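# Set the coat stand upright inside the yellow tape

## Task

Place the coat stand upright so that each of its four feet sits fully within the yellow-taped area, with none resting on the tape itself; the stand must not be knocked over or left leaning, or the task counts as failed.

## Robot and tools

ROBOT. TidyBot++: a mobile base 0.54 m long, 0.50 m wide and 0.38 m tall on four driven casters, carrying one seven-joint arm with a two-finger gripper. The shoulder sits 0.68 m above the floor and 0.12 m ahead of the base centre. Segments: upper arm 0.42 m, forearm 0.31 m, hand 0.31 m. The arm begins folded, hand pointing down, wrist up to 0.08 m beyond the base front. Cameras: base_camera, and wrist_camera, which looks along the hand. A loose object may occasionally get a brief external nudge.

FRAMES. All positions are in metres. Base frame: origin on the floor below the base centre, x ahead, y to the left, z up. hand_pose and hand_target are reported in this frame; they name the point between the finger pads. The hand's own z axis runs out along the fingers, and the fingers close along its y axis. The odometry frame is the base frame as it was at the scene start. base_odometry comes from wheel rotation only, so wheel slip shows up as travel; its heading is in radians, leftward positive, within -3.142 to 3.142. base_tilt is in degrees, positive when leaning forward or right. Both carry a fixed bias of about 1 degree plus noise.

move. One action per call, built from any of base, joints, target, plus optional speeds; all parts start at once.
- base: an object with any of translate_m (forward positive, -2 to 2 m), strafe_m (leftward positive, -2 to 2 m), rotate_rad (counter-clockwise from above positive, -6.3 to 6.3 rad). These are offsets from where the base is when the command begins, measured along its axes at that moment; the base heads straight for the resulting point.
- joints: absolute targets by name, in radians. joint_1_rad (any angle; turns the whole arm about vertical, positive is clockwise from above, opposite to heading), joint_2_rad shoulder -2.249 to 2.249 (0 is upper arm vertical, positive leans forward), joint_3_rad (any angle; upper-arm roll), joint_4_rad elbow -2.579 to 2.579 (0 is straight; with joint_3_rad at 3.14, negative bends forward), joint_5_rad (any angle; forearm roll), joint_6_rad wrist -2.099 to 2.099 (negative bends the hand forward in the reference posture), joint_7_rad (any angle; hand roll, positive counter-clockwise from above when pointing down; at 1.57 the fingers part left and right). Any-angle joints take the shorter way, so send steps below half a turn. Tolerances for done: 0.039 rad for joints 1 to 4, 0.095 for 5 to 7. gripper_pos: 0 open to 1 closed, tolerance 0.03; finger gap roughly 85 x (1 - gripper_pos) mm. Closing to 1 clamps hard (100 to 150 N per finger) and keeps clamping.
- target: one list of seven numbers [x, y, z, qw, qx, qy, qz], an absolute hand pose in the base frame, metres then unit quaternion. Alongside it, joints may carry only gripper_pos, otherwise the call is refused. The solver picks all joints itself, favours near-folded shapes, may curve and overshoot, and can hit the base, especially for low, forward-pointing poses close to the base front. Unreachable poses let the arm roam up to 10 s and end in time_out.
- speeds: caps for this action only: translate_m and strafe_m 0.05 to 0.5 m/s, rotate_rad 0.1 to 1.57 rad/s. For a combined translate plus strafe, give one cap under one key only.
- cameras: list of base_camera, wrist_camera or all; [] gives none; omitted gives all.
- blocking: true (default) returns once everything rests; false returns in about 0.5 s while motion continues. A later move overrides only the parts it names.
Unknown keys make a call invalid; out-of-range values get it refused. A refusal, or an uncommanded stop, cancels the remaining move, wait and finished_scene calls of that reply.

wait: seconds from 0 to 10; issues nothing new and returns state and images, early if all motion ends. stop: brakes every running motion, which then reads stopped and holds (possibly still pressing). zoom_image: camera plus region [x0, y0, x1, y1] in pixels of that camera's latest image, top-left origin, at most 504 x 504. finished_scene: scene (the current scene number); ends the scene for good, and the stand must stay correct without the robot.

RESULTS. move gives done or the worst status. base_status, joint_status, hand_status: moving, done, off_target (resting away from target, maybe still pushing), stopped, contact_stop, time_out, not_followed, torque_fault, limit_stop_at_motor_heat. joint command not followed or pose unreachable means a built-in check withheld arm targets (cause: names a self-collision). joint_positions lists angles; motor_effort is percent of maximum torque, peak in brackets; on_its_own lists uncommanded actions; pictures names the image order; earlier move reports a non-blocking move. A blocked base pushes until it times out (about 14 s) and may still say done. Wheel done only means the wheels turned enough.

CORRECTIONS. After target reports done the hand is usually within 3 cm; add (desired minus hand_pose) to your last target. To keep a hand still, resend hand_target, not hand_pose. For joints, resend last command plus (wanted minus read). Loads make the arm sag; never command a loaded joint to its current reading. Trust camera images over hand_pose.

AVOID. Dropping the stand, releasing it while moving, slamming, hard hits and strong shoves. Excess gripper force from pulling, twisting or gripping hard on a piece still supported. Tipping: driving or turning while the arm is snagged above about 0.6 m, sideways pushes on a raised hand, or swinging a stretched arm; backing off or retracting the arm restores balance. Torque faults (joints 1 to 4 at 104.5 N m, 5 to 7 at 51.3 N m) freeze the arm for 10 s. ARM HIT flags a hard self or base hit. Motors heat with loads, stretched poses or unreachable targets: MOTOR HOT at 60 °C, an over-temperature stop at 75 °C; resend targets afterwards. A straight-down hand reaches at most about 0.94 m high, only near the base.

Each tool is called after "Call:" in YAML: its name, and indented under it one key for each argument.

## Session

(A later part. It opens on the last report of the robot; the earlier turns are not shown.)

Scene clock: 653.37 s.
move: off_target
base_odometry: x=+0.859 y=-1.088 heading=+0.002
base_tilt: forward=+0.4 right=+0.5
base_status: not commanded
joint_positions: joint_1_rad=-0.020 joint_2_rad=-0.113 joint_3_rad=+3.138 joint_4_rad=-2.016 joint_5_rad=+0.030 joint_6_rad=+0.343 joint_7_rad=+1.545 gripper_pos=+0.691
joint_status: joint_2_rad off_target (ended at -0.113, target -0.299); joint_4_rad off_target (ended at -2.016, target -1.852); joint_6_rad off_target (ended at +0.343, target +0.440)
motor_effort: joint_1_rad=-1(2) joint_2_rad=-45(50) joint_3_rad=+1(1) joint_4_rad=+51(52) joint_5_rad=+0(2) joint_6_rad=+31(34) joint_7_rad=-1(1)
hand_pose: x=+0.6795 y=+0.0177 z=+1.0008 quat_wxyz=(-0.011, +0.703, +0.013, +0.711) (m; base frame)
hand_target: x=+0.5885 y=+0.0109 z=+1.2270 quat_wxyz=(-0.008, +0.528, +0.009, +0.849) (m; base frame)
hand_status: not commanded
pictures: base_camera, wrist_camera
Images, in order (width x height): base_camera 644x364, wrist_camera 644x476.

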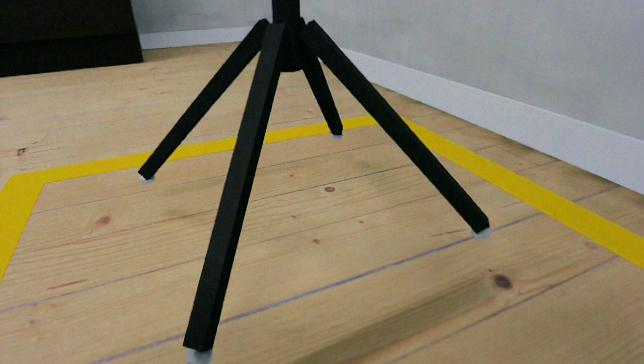

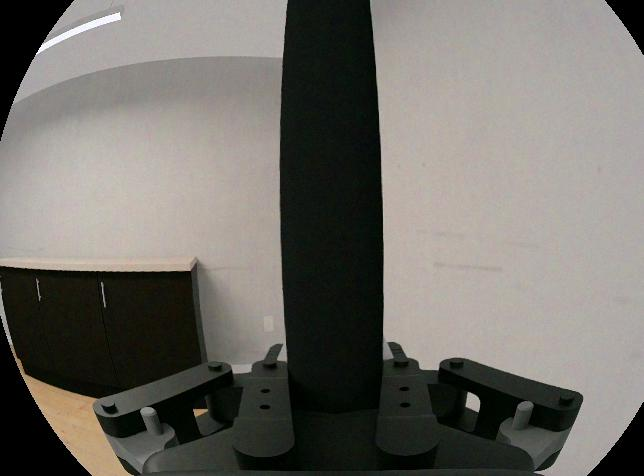

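Call:
move:
  joints: {"joint_2_rad": -0.243, "joint_4_rad": -1.912, "joint_6_rad": 0.495}
  cameras: ["base_camera"]

Call:
move:
  joints: {"joint_2_rad": -0.222, "joint_4_rad": -1.948, "joint_6_rad": 0.55}
  cameras: ["base_camera"]

Scene clock: 671.20 s.
move: off_target
base_odometry: x=+0.859 y=-1.088 heading=+0.002
base_tilt: forward=+0.4 right=+0.4
base_status: not commanded
joint_positions: joint_1_rad=-0.020 joint_2_rad=-0.088 joint_3_rad=+3.138 joint_4_rad=-2.051 joint_5_rad=+0.030 joint_6_rad=+0.359 joint_7_rad=+1.545 gripper_pos=+0.691
joint_status: joint_2_rad off_target (ended at -0.088, target -0.243); joint_4_rad off_target (ended at -2.051, target -1.912); joint_6_rad off_target (ended at +0.359, target +0.495)
motor_effort: joint_1_rad=-1(2) joint_2_rad=-46(47) joint_3_rad=+0(1) joint_4_rad=+51(52) joint_5_rad=+0(1) joint_6_rad=+33(33) joint_7_rad=+0(1)
hand_pose: x=+0.6833 y=+0.0179 z=+0.9707 quat_wxyz=(-0.011, +0.719, +0.013, +0.695) (m; base frame)
hand_target: x=+0.6176 y=+0.0118 z=+1.1796 quat_wxyz=(-0.009, +0.554, +0.009, +0.832) (m; base frame)
hand_status: not commanded
pictures: base_camera
Images, in order (width x height): base_camera 644x364.

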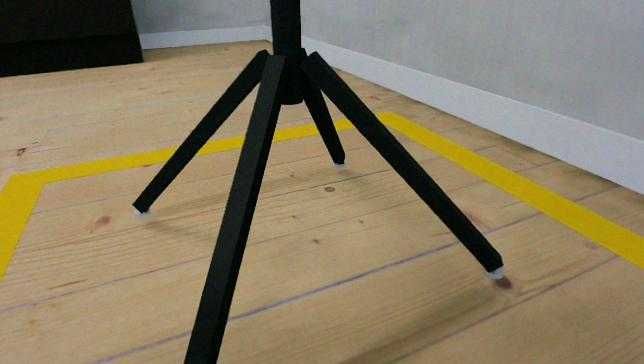

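Scene clock: 672.00 s.
move: off_target
base_odometry: x=+0.859 y=-1.088 heading=+0.002
base_tilt: forward=+0.4 right=+0.5
base_status: not commanded
joint_positions: joint_1_rad=-0.020 joint_2_rad=-0.073 joint_3_rad=+3.138 joint_4_rad=-2.082 joint_5_rad=+0.030 joint_6_rad=+0.402 joint_7_rad=+1.545 gripper_pos=+0.691
joint_status: joint_2_rad off_target (ended at -0.073, target -0.222); joint_4_rad off_target (ended at -2.082, target -1.948); joint_6_rad off_target (ended at +0.402, target +0.550)
motor_effort: joint_1_rad=-1(2) joint_2_rad=-46(47) joint_3_rad=+1(1) joint_4_rad=+50(52) joint_5_rad=+0(1) joint_6_rad=+32(33) joint_7_rad=+0(1)
hand_pose: x=+0.6836 y=+0.0183 z=+0.9569 quat_wxyz=(-0.012, +0.720, +0.013, +0.694) (m; base frame)
hand_target: x=+0.6242 y=+0.0124 z=+1.1633 quat_wxyz=(-0.010, +0.555, +0.010, +0.832) (m; base frame)
hand_status: not commanded
pictures: base_camera
Images, in order (width x height): base_camera 644x364.

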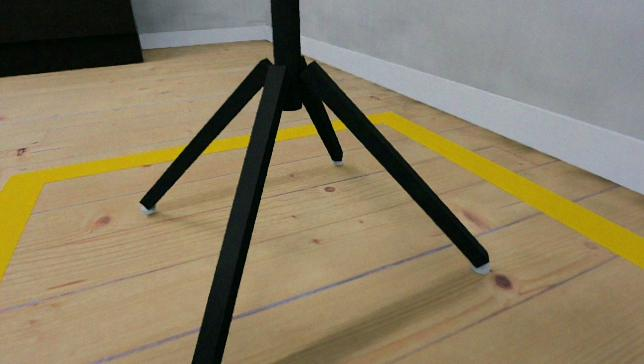

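Call:
move:
  joints: {"joint_2_rad": -0.21, "joint_4_rad": -1.968, "joint_6_rad": 0.6}
  cameras: ["base_camera"]

Call:
move:
  joints: {"joint_2_rad": -0.19, "joint_4_rad": -1.99, "joint_6_rad": 0.61}
  cameras: ["base_camera"]

Scene clock: 679.17 s.
move: off_target
base_odometry: x=+0.859 y=-1.088 heading=+0.002
base_tilt: forward=+0.4 right=+0.5
base_status: not commanded
joint_positions: joint_1_rad=-0.020 joint_2_rad=-0.065 joint_3_rad=+3.138 joint_4_rad=-2.101 joint_5_rad=+0.030 joint_6_rad=+0.445 joint_7_rad=+1.545 gripper_pos=+0.691
joint_status: joint_2_rad off_target (ended at -0.065, target -0.210); joint_4_rad off_target (ended at -2.101, target -1.968); joint_6_rad off_target (ended at +0.445, target +0.600)
motor_effort: joint_1_rad=+0(1) joint_2_rad=-46(47) joint_3_rad=+0(2) joint_4_rad=+49(50) joint_5_rad=-1(2) joint_6_rad=+32(33) joint_7_rad=-1(1)
hand_pose: x=+0.6835 y=+0.0186 z=+0.9543 quat_wxyz=(-0.012, +0.714, +0.013, +0.700) (m; base frame)
hand_target: x=+0.6252 y=+0.0128 z=+1.1596 quat_wxyz=(-0.010, +0.547, +0.010, +0.837) (m; base frame)
hand_status: not commanded
pictures: base_camera
Images, in order (width x height): base_camera 644x364.

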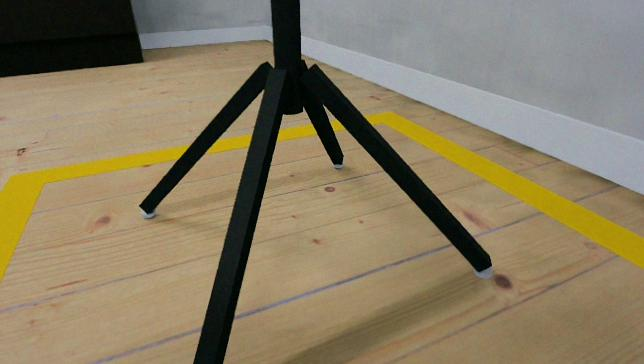

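Scene clock: 679.77 s.
move: off_target
base_odometry: x=+0.859 y=-1.088 heading=+0.002
base_tilt: forward=+0.4 right=+0.5
base_status: not commanded
joint_positions: joint_1_rad=-0.020 joint_2_rad=-0.060 joint_3_rad=+3.138 joint_4_rad=-2.106 joint_5_rad=+0.030 joint_6_rad=+0.463 joint_7_rad=+1.545 gripper_pos=+0.691
joint_status: joint_2_rad off_target (ended at -0.060, target -0.190); joint_4_rad off_target (ended at -2.106, target -1.990); joint_6_rad off_target (ended at +0.463, target +0.610)
motor_effort: joint_1_rad=+0(2) joint_2_rad=-43(45) joint_3_rad=+1(1) joint_4_rad=+47(50) joint_5_rad=-1(2) joint_6_rad=+30(31) joint_7_rad=+0(1)
hand_pose: x=+0.6842 y=+0.0188 z=+0.9542 quat_wxyz=(-0.013, +0.711, +0.013, +0.703) (m; base frame)
hand_target: x=+0.6346 y=+0.0130 z=+1.1392 quat_wxyz=(-0.011, +0.561, +0.010, +0.828) (m; base frame)
hand_status: not commanded
pictures: base_camera
Images, in order (width x height): base_camera 644x364.

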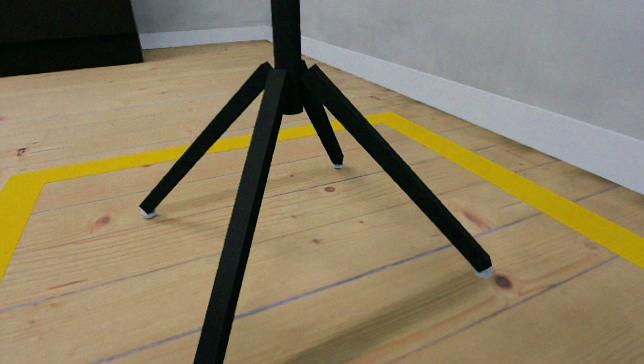

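Call:
move:
  joints: {"joint_2_rad": -0.13, "joint_4_rad": -2.05, "joint_6_rad": 0.555}
  cameras: ["base_camera"]

Call:
move:
  joints: {"joint_2_rad": -0.06, "joint_4_rad": -2.105, "joint_6_rad": 0.48}
  cameras: ["base_camera"]

Call:
move:
  joints: {"gripper_pos": 0.66}
  cameras: ["base_camera", "wrist_camera"]

Call:
move:
  joints: {"gripper_pos": 0.62}
  cameras: ["base_camera", "wrist_camera"]

Scene clock: 690.70 s.
move: off_target
base_odometry: x=+0.859 y=-1.088 heading=+0.002
base_tilt: forward=+0.4 right=+0.5
base_status: not commanded
joint_positions: joint_1_rad=-0.020 joint_2_rad=-0.058 joint_3_rad=+3.137 joint_4_rad=-2.107 joint_5_rad=+0.030 joint_6_rad=+0.465 joint_7_rad=+1.545 gripper_pos=+0.691
joint_status: joint_2_rad off_target (ended at -0.058, target -0.130); joint_4_rad off_target (ended at -2.107, target -2.050); the others done
motor_effort: joint_1_rad=+2(3) joint_2_rad=-34(43) joint_3_rad=+4(4) joint_4_rad=+36(47) joint_5_rad=-2(3) joint_6_rad=+21(30) joint_7_rad=-1(2)
hand_pose: x=+0.6847 y=+0.0194 z=+0.9528 quat_wxyz=(-0.013, +0.712, +0.014, +0.702) (m; base frame)
hand_target: x=+0.6644 y=+0.0130 z=+1.0550 quat_wxyz=(-0.010, +0.631, +0.010, +0.776) (m; base frame)
hand_status: not commanded
pictures: base_camera
Images, in order (width x height): base_camera 644x364.

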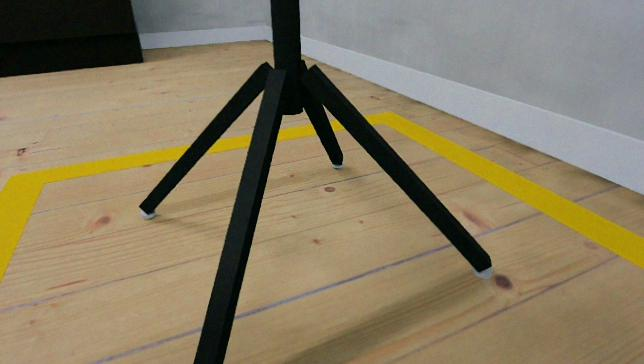

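Scene clock: 691.53 s.
move: done
base_odometry: x=+0.859 y=-1.088 heading=+0.002
base_tilt: forward=+0.4 right=+0.5
base_status: not commanded
joint_positions: joint_1_rad=-0.023 joint_2_rad=-0.051 joint_3_rad=+3.127 joint_4_rad=-2.107 joint_5_rad=+0.032 joint_6_rad=+0.465 joint_7_rad=+1.545 gripper_pos=+0.691
joint_status: all done
motor_effort: joint_1_rad=+5(6) joint_2_rad=-23(34) joint_3_rad=+5(7) joint_4_rad=+23(36) joint_5_rad=-5(6) joint_6_rad=+11(22) joint_7_rad=-3(4)
hand_pose: x=+0.6859 y=+0.0274 z=+0.9491 quat_wxyz=(-0.017, +0.714, +0.019, +0.700) (m; base frame)
hand_target: x=+0.6846 y=+0.0127 z=+0.9600 quat_wxyz=(-0.009, +0.705, +0.010, +0.709) (m; base frame)
hand_status: not commanded
pictures: base_camera
Images, in order (width x height): base_camera 644x364.

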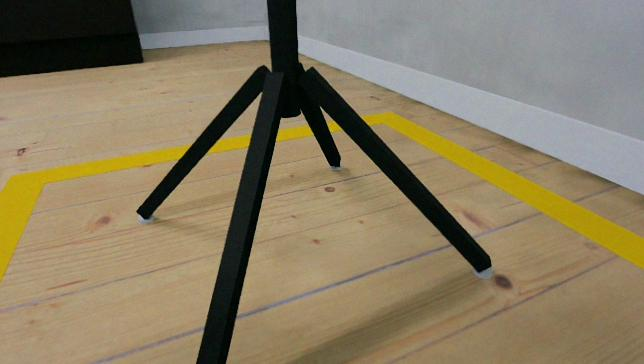

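Scene clock: 692.13 s.
move: done
base_odometry: x=+0.859 y=-1.088 heading=+0.002
base_tilt: forward=+0.3 right=+0.4
base_status: not commanded
joint_positions: joint_1_rad=-0.023 joint_2_rad=-0.051 joint_3_rad=+3.126 joint_4_rad=-2.107 joint_5_rad=+0.032 joint_6_rad=+0.465 joint_7_rad=+1.545 gripper_pos=+0.660
joint_status: all done
motor_effort: joint_1_rad=+2(5) joint_2_rad=-22(24) joint_3_rad=+5(6) joint_4_rad=+21(23) joint_5_rad=-2(5) joint_6_rad=+9(11) joint_7_rad=+0(4)
hand_pose: x=+0.6859 y=+0.0281 z=+0.9491 quat_wxyz=(-0.018, +0.714, +0.020, +0.700) (m; base frame)
hand_target: x=+0.6846 y=+0.0127 z=+0.9600 quat_wxyz=(-0.009, +0.705, +0.010, +0.709) (m; base frame)
hand_status: not commanded
pictures: base_camera, wrist_camera
Images, in order (width x height): base_camera 644x364, wrist_camera 644x476.

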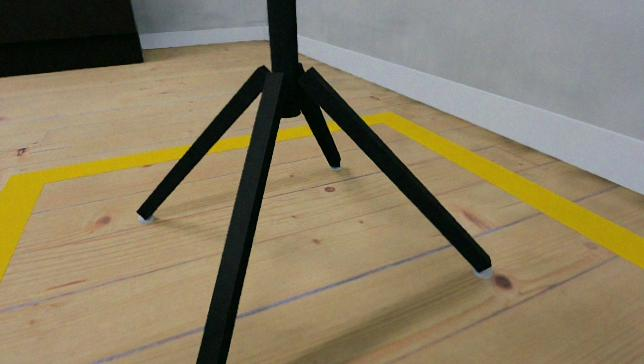

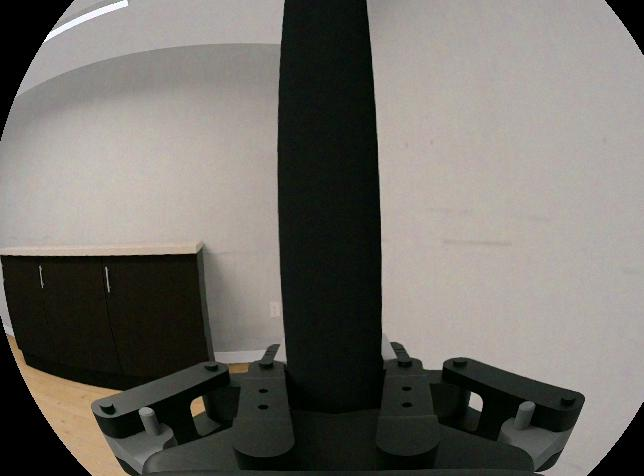

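Scene clock: 692.57 s.
move: done
base_odometry: x=+0.859 y=-1.088 heading=+0.002
base_tilt: forward=+0.3 right=+0.4
base_status: not commanded
joint_positions: joint_1_rad=-0.023 joint_2_rad=-0.051 joint_3_rad=+3.129 joint_4_rad=-2.107 joint_5_rad=+0.032 joint_6_rad=+0.465 joint_7_rad=+1.545 gripper_pos=+0.620
joint_status: all done
motor_effort: joint_1_rad=+3(4) joint_2_rad=-20(22) joint_3_rad=+4(5) joint_4_rad=+21(21) joint_5_rad=-2(3) joint_6_rad=+9(9) joint_7_rad=+0(1)
hand_pose: x=+0.6861 y=+0.0265 z=+0.9491 quat_wxyz=(-0.017, +0.714, +0.019, +0.700) (m; base frame)
hand_target: x=+0.6846 y=+0.0127 z=+0.9600 quat_wxyz=(-0.009, +0.705, +0.010, +0.709) (m; base frame)
hand_status: not commanded
pictures: base_camera, wrist_camera
Images, in order (width x height): base_camera 644x364, wrist_camera 644x476.

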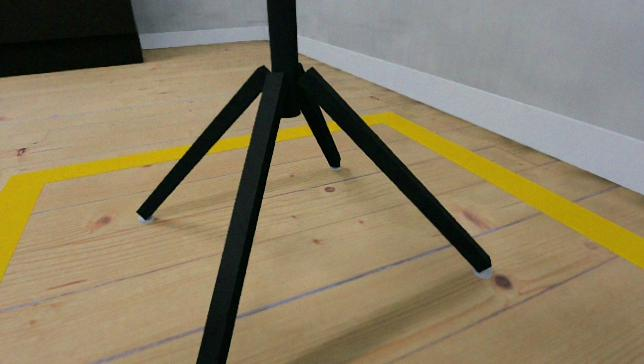

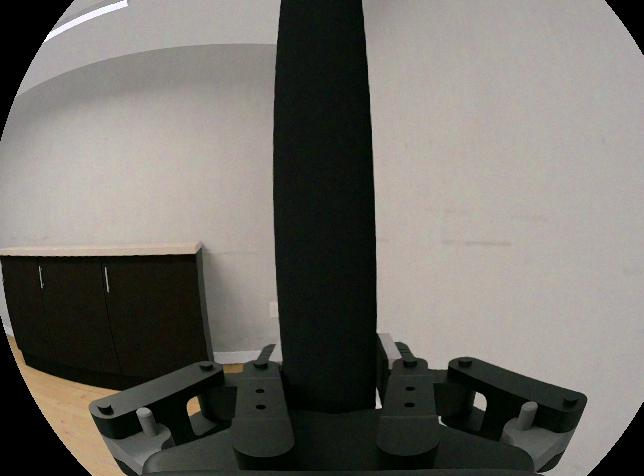

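Call:
move:
  joints: {"gripper_pos": 0.0}
  cameras: ["wrist_camera"]

Call:
move:
  base: {"translate_m": -0.3}
  speeds: {"translate_m": 0.3}

Scene clock: 748.60 s.
move: done
base_odometry: x=+0.859 y=-1.088 heading=+0.002
base_tilt: forward=+0.4 right=+0.4
base_status: not commanded
joint_positions: joint_1_rad=-0.023 joint_2_rad=-0.051 joint_3_rad=+3.138 joint_4_rad=-2.107 joint_5_rad=+0.032 joint_6_rad=+0.465 joint_7_rad=+1.545 gripper_pos=+0.000
joint_status: all done
motor_effort: joint_1_rad=+0(2) joint_2_rad=-19(20) joint_3_rad=+0(2) joint_4_rad=+21(21) joint_5_rad=+0(1) joint_6_rad=+8(9) joint_7_rad=+0(1)
hand_pose: x=+0.6864 y=+0.0211 z=+0.9491 quat_wxyz=(-0.014, +0.714, +0.015, +0.700) (m; base frame)
hand_target: x=+0.6846 y=+0.0127 z=+0.9600 quat_wxyz=(-0.009, +0.705, +0.010, +0.709) (m; base frame)
hand_status: not commanded
pictures: wrist_camera
Images, in order (width x height): wrist_camera 644x476.

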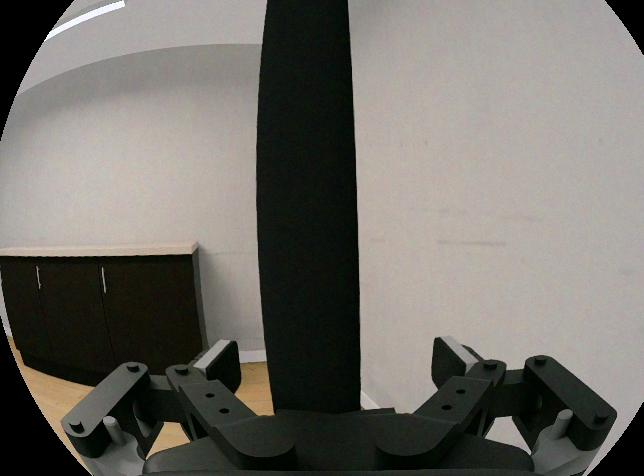

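Scene clock: 750.57 s.
move: done
base_odometry: x=+0.559 y=-1.088 heading=+0.002
base_tilt: forward=+0.3 right=+0.5
base_status: done
joint_positions: joint_1_rad=-0.023 joint_2_rad=-0.051 joint_3_rad=+3.138 joint_4_rad=-2.107 joint_5_rad=+0.032 joint_6_rad=+0.465 joint_7_rad=+1.545 gripper_pos=+0.000
joint_status: not commanded
motor_effort: joint_1_rad=-1(2) joint_2_rad=-19(23) joint_3_rad=+0(1) joint_4_rad=+21(22) joint_5_rad=+0(1) joint_6_rad=+9(9) joint_7_rad=+0(1)
hand_pose: x=+0.6865 y=+0.0208 z=+0.9490 quat_wxyz=(-0.014, +0.714, +0.015, +0.700) (m; base frame)
hand_target: x=+0.6846 y=+0.0127 z=+0.9600 quat_wxyz=(-0.009, +0.705, +0.010, +0.709) (m; base frame)
hand_status: not commanded
pictures: base_camera, wrist_camera
Images, in order (width x height): base_camera 644x364, wrist_camera 644x476.

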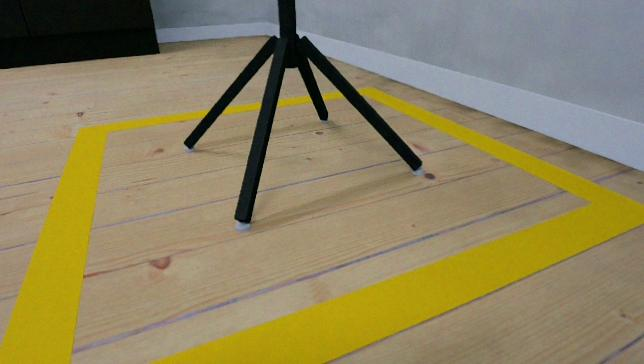

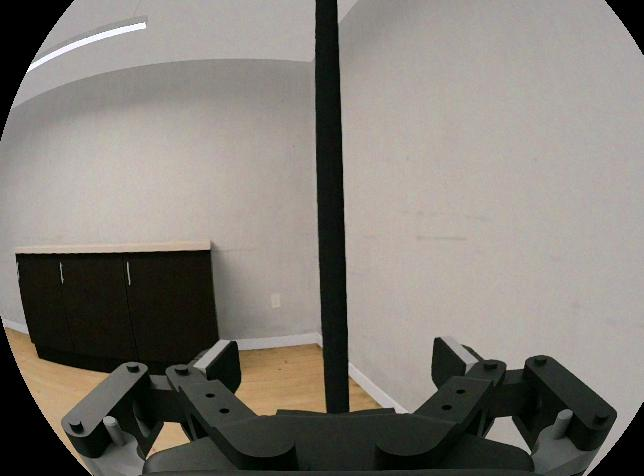

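Call:
finished_scene:
  scene: 1

The scene is finished: the task was done.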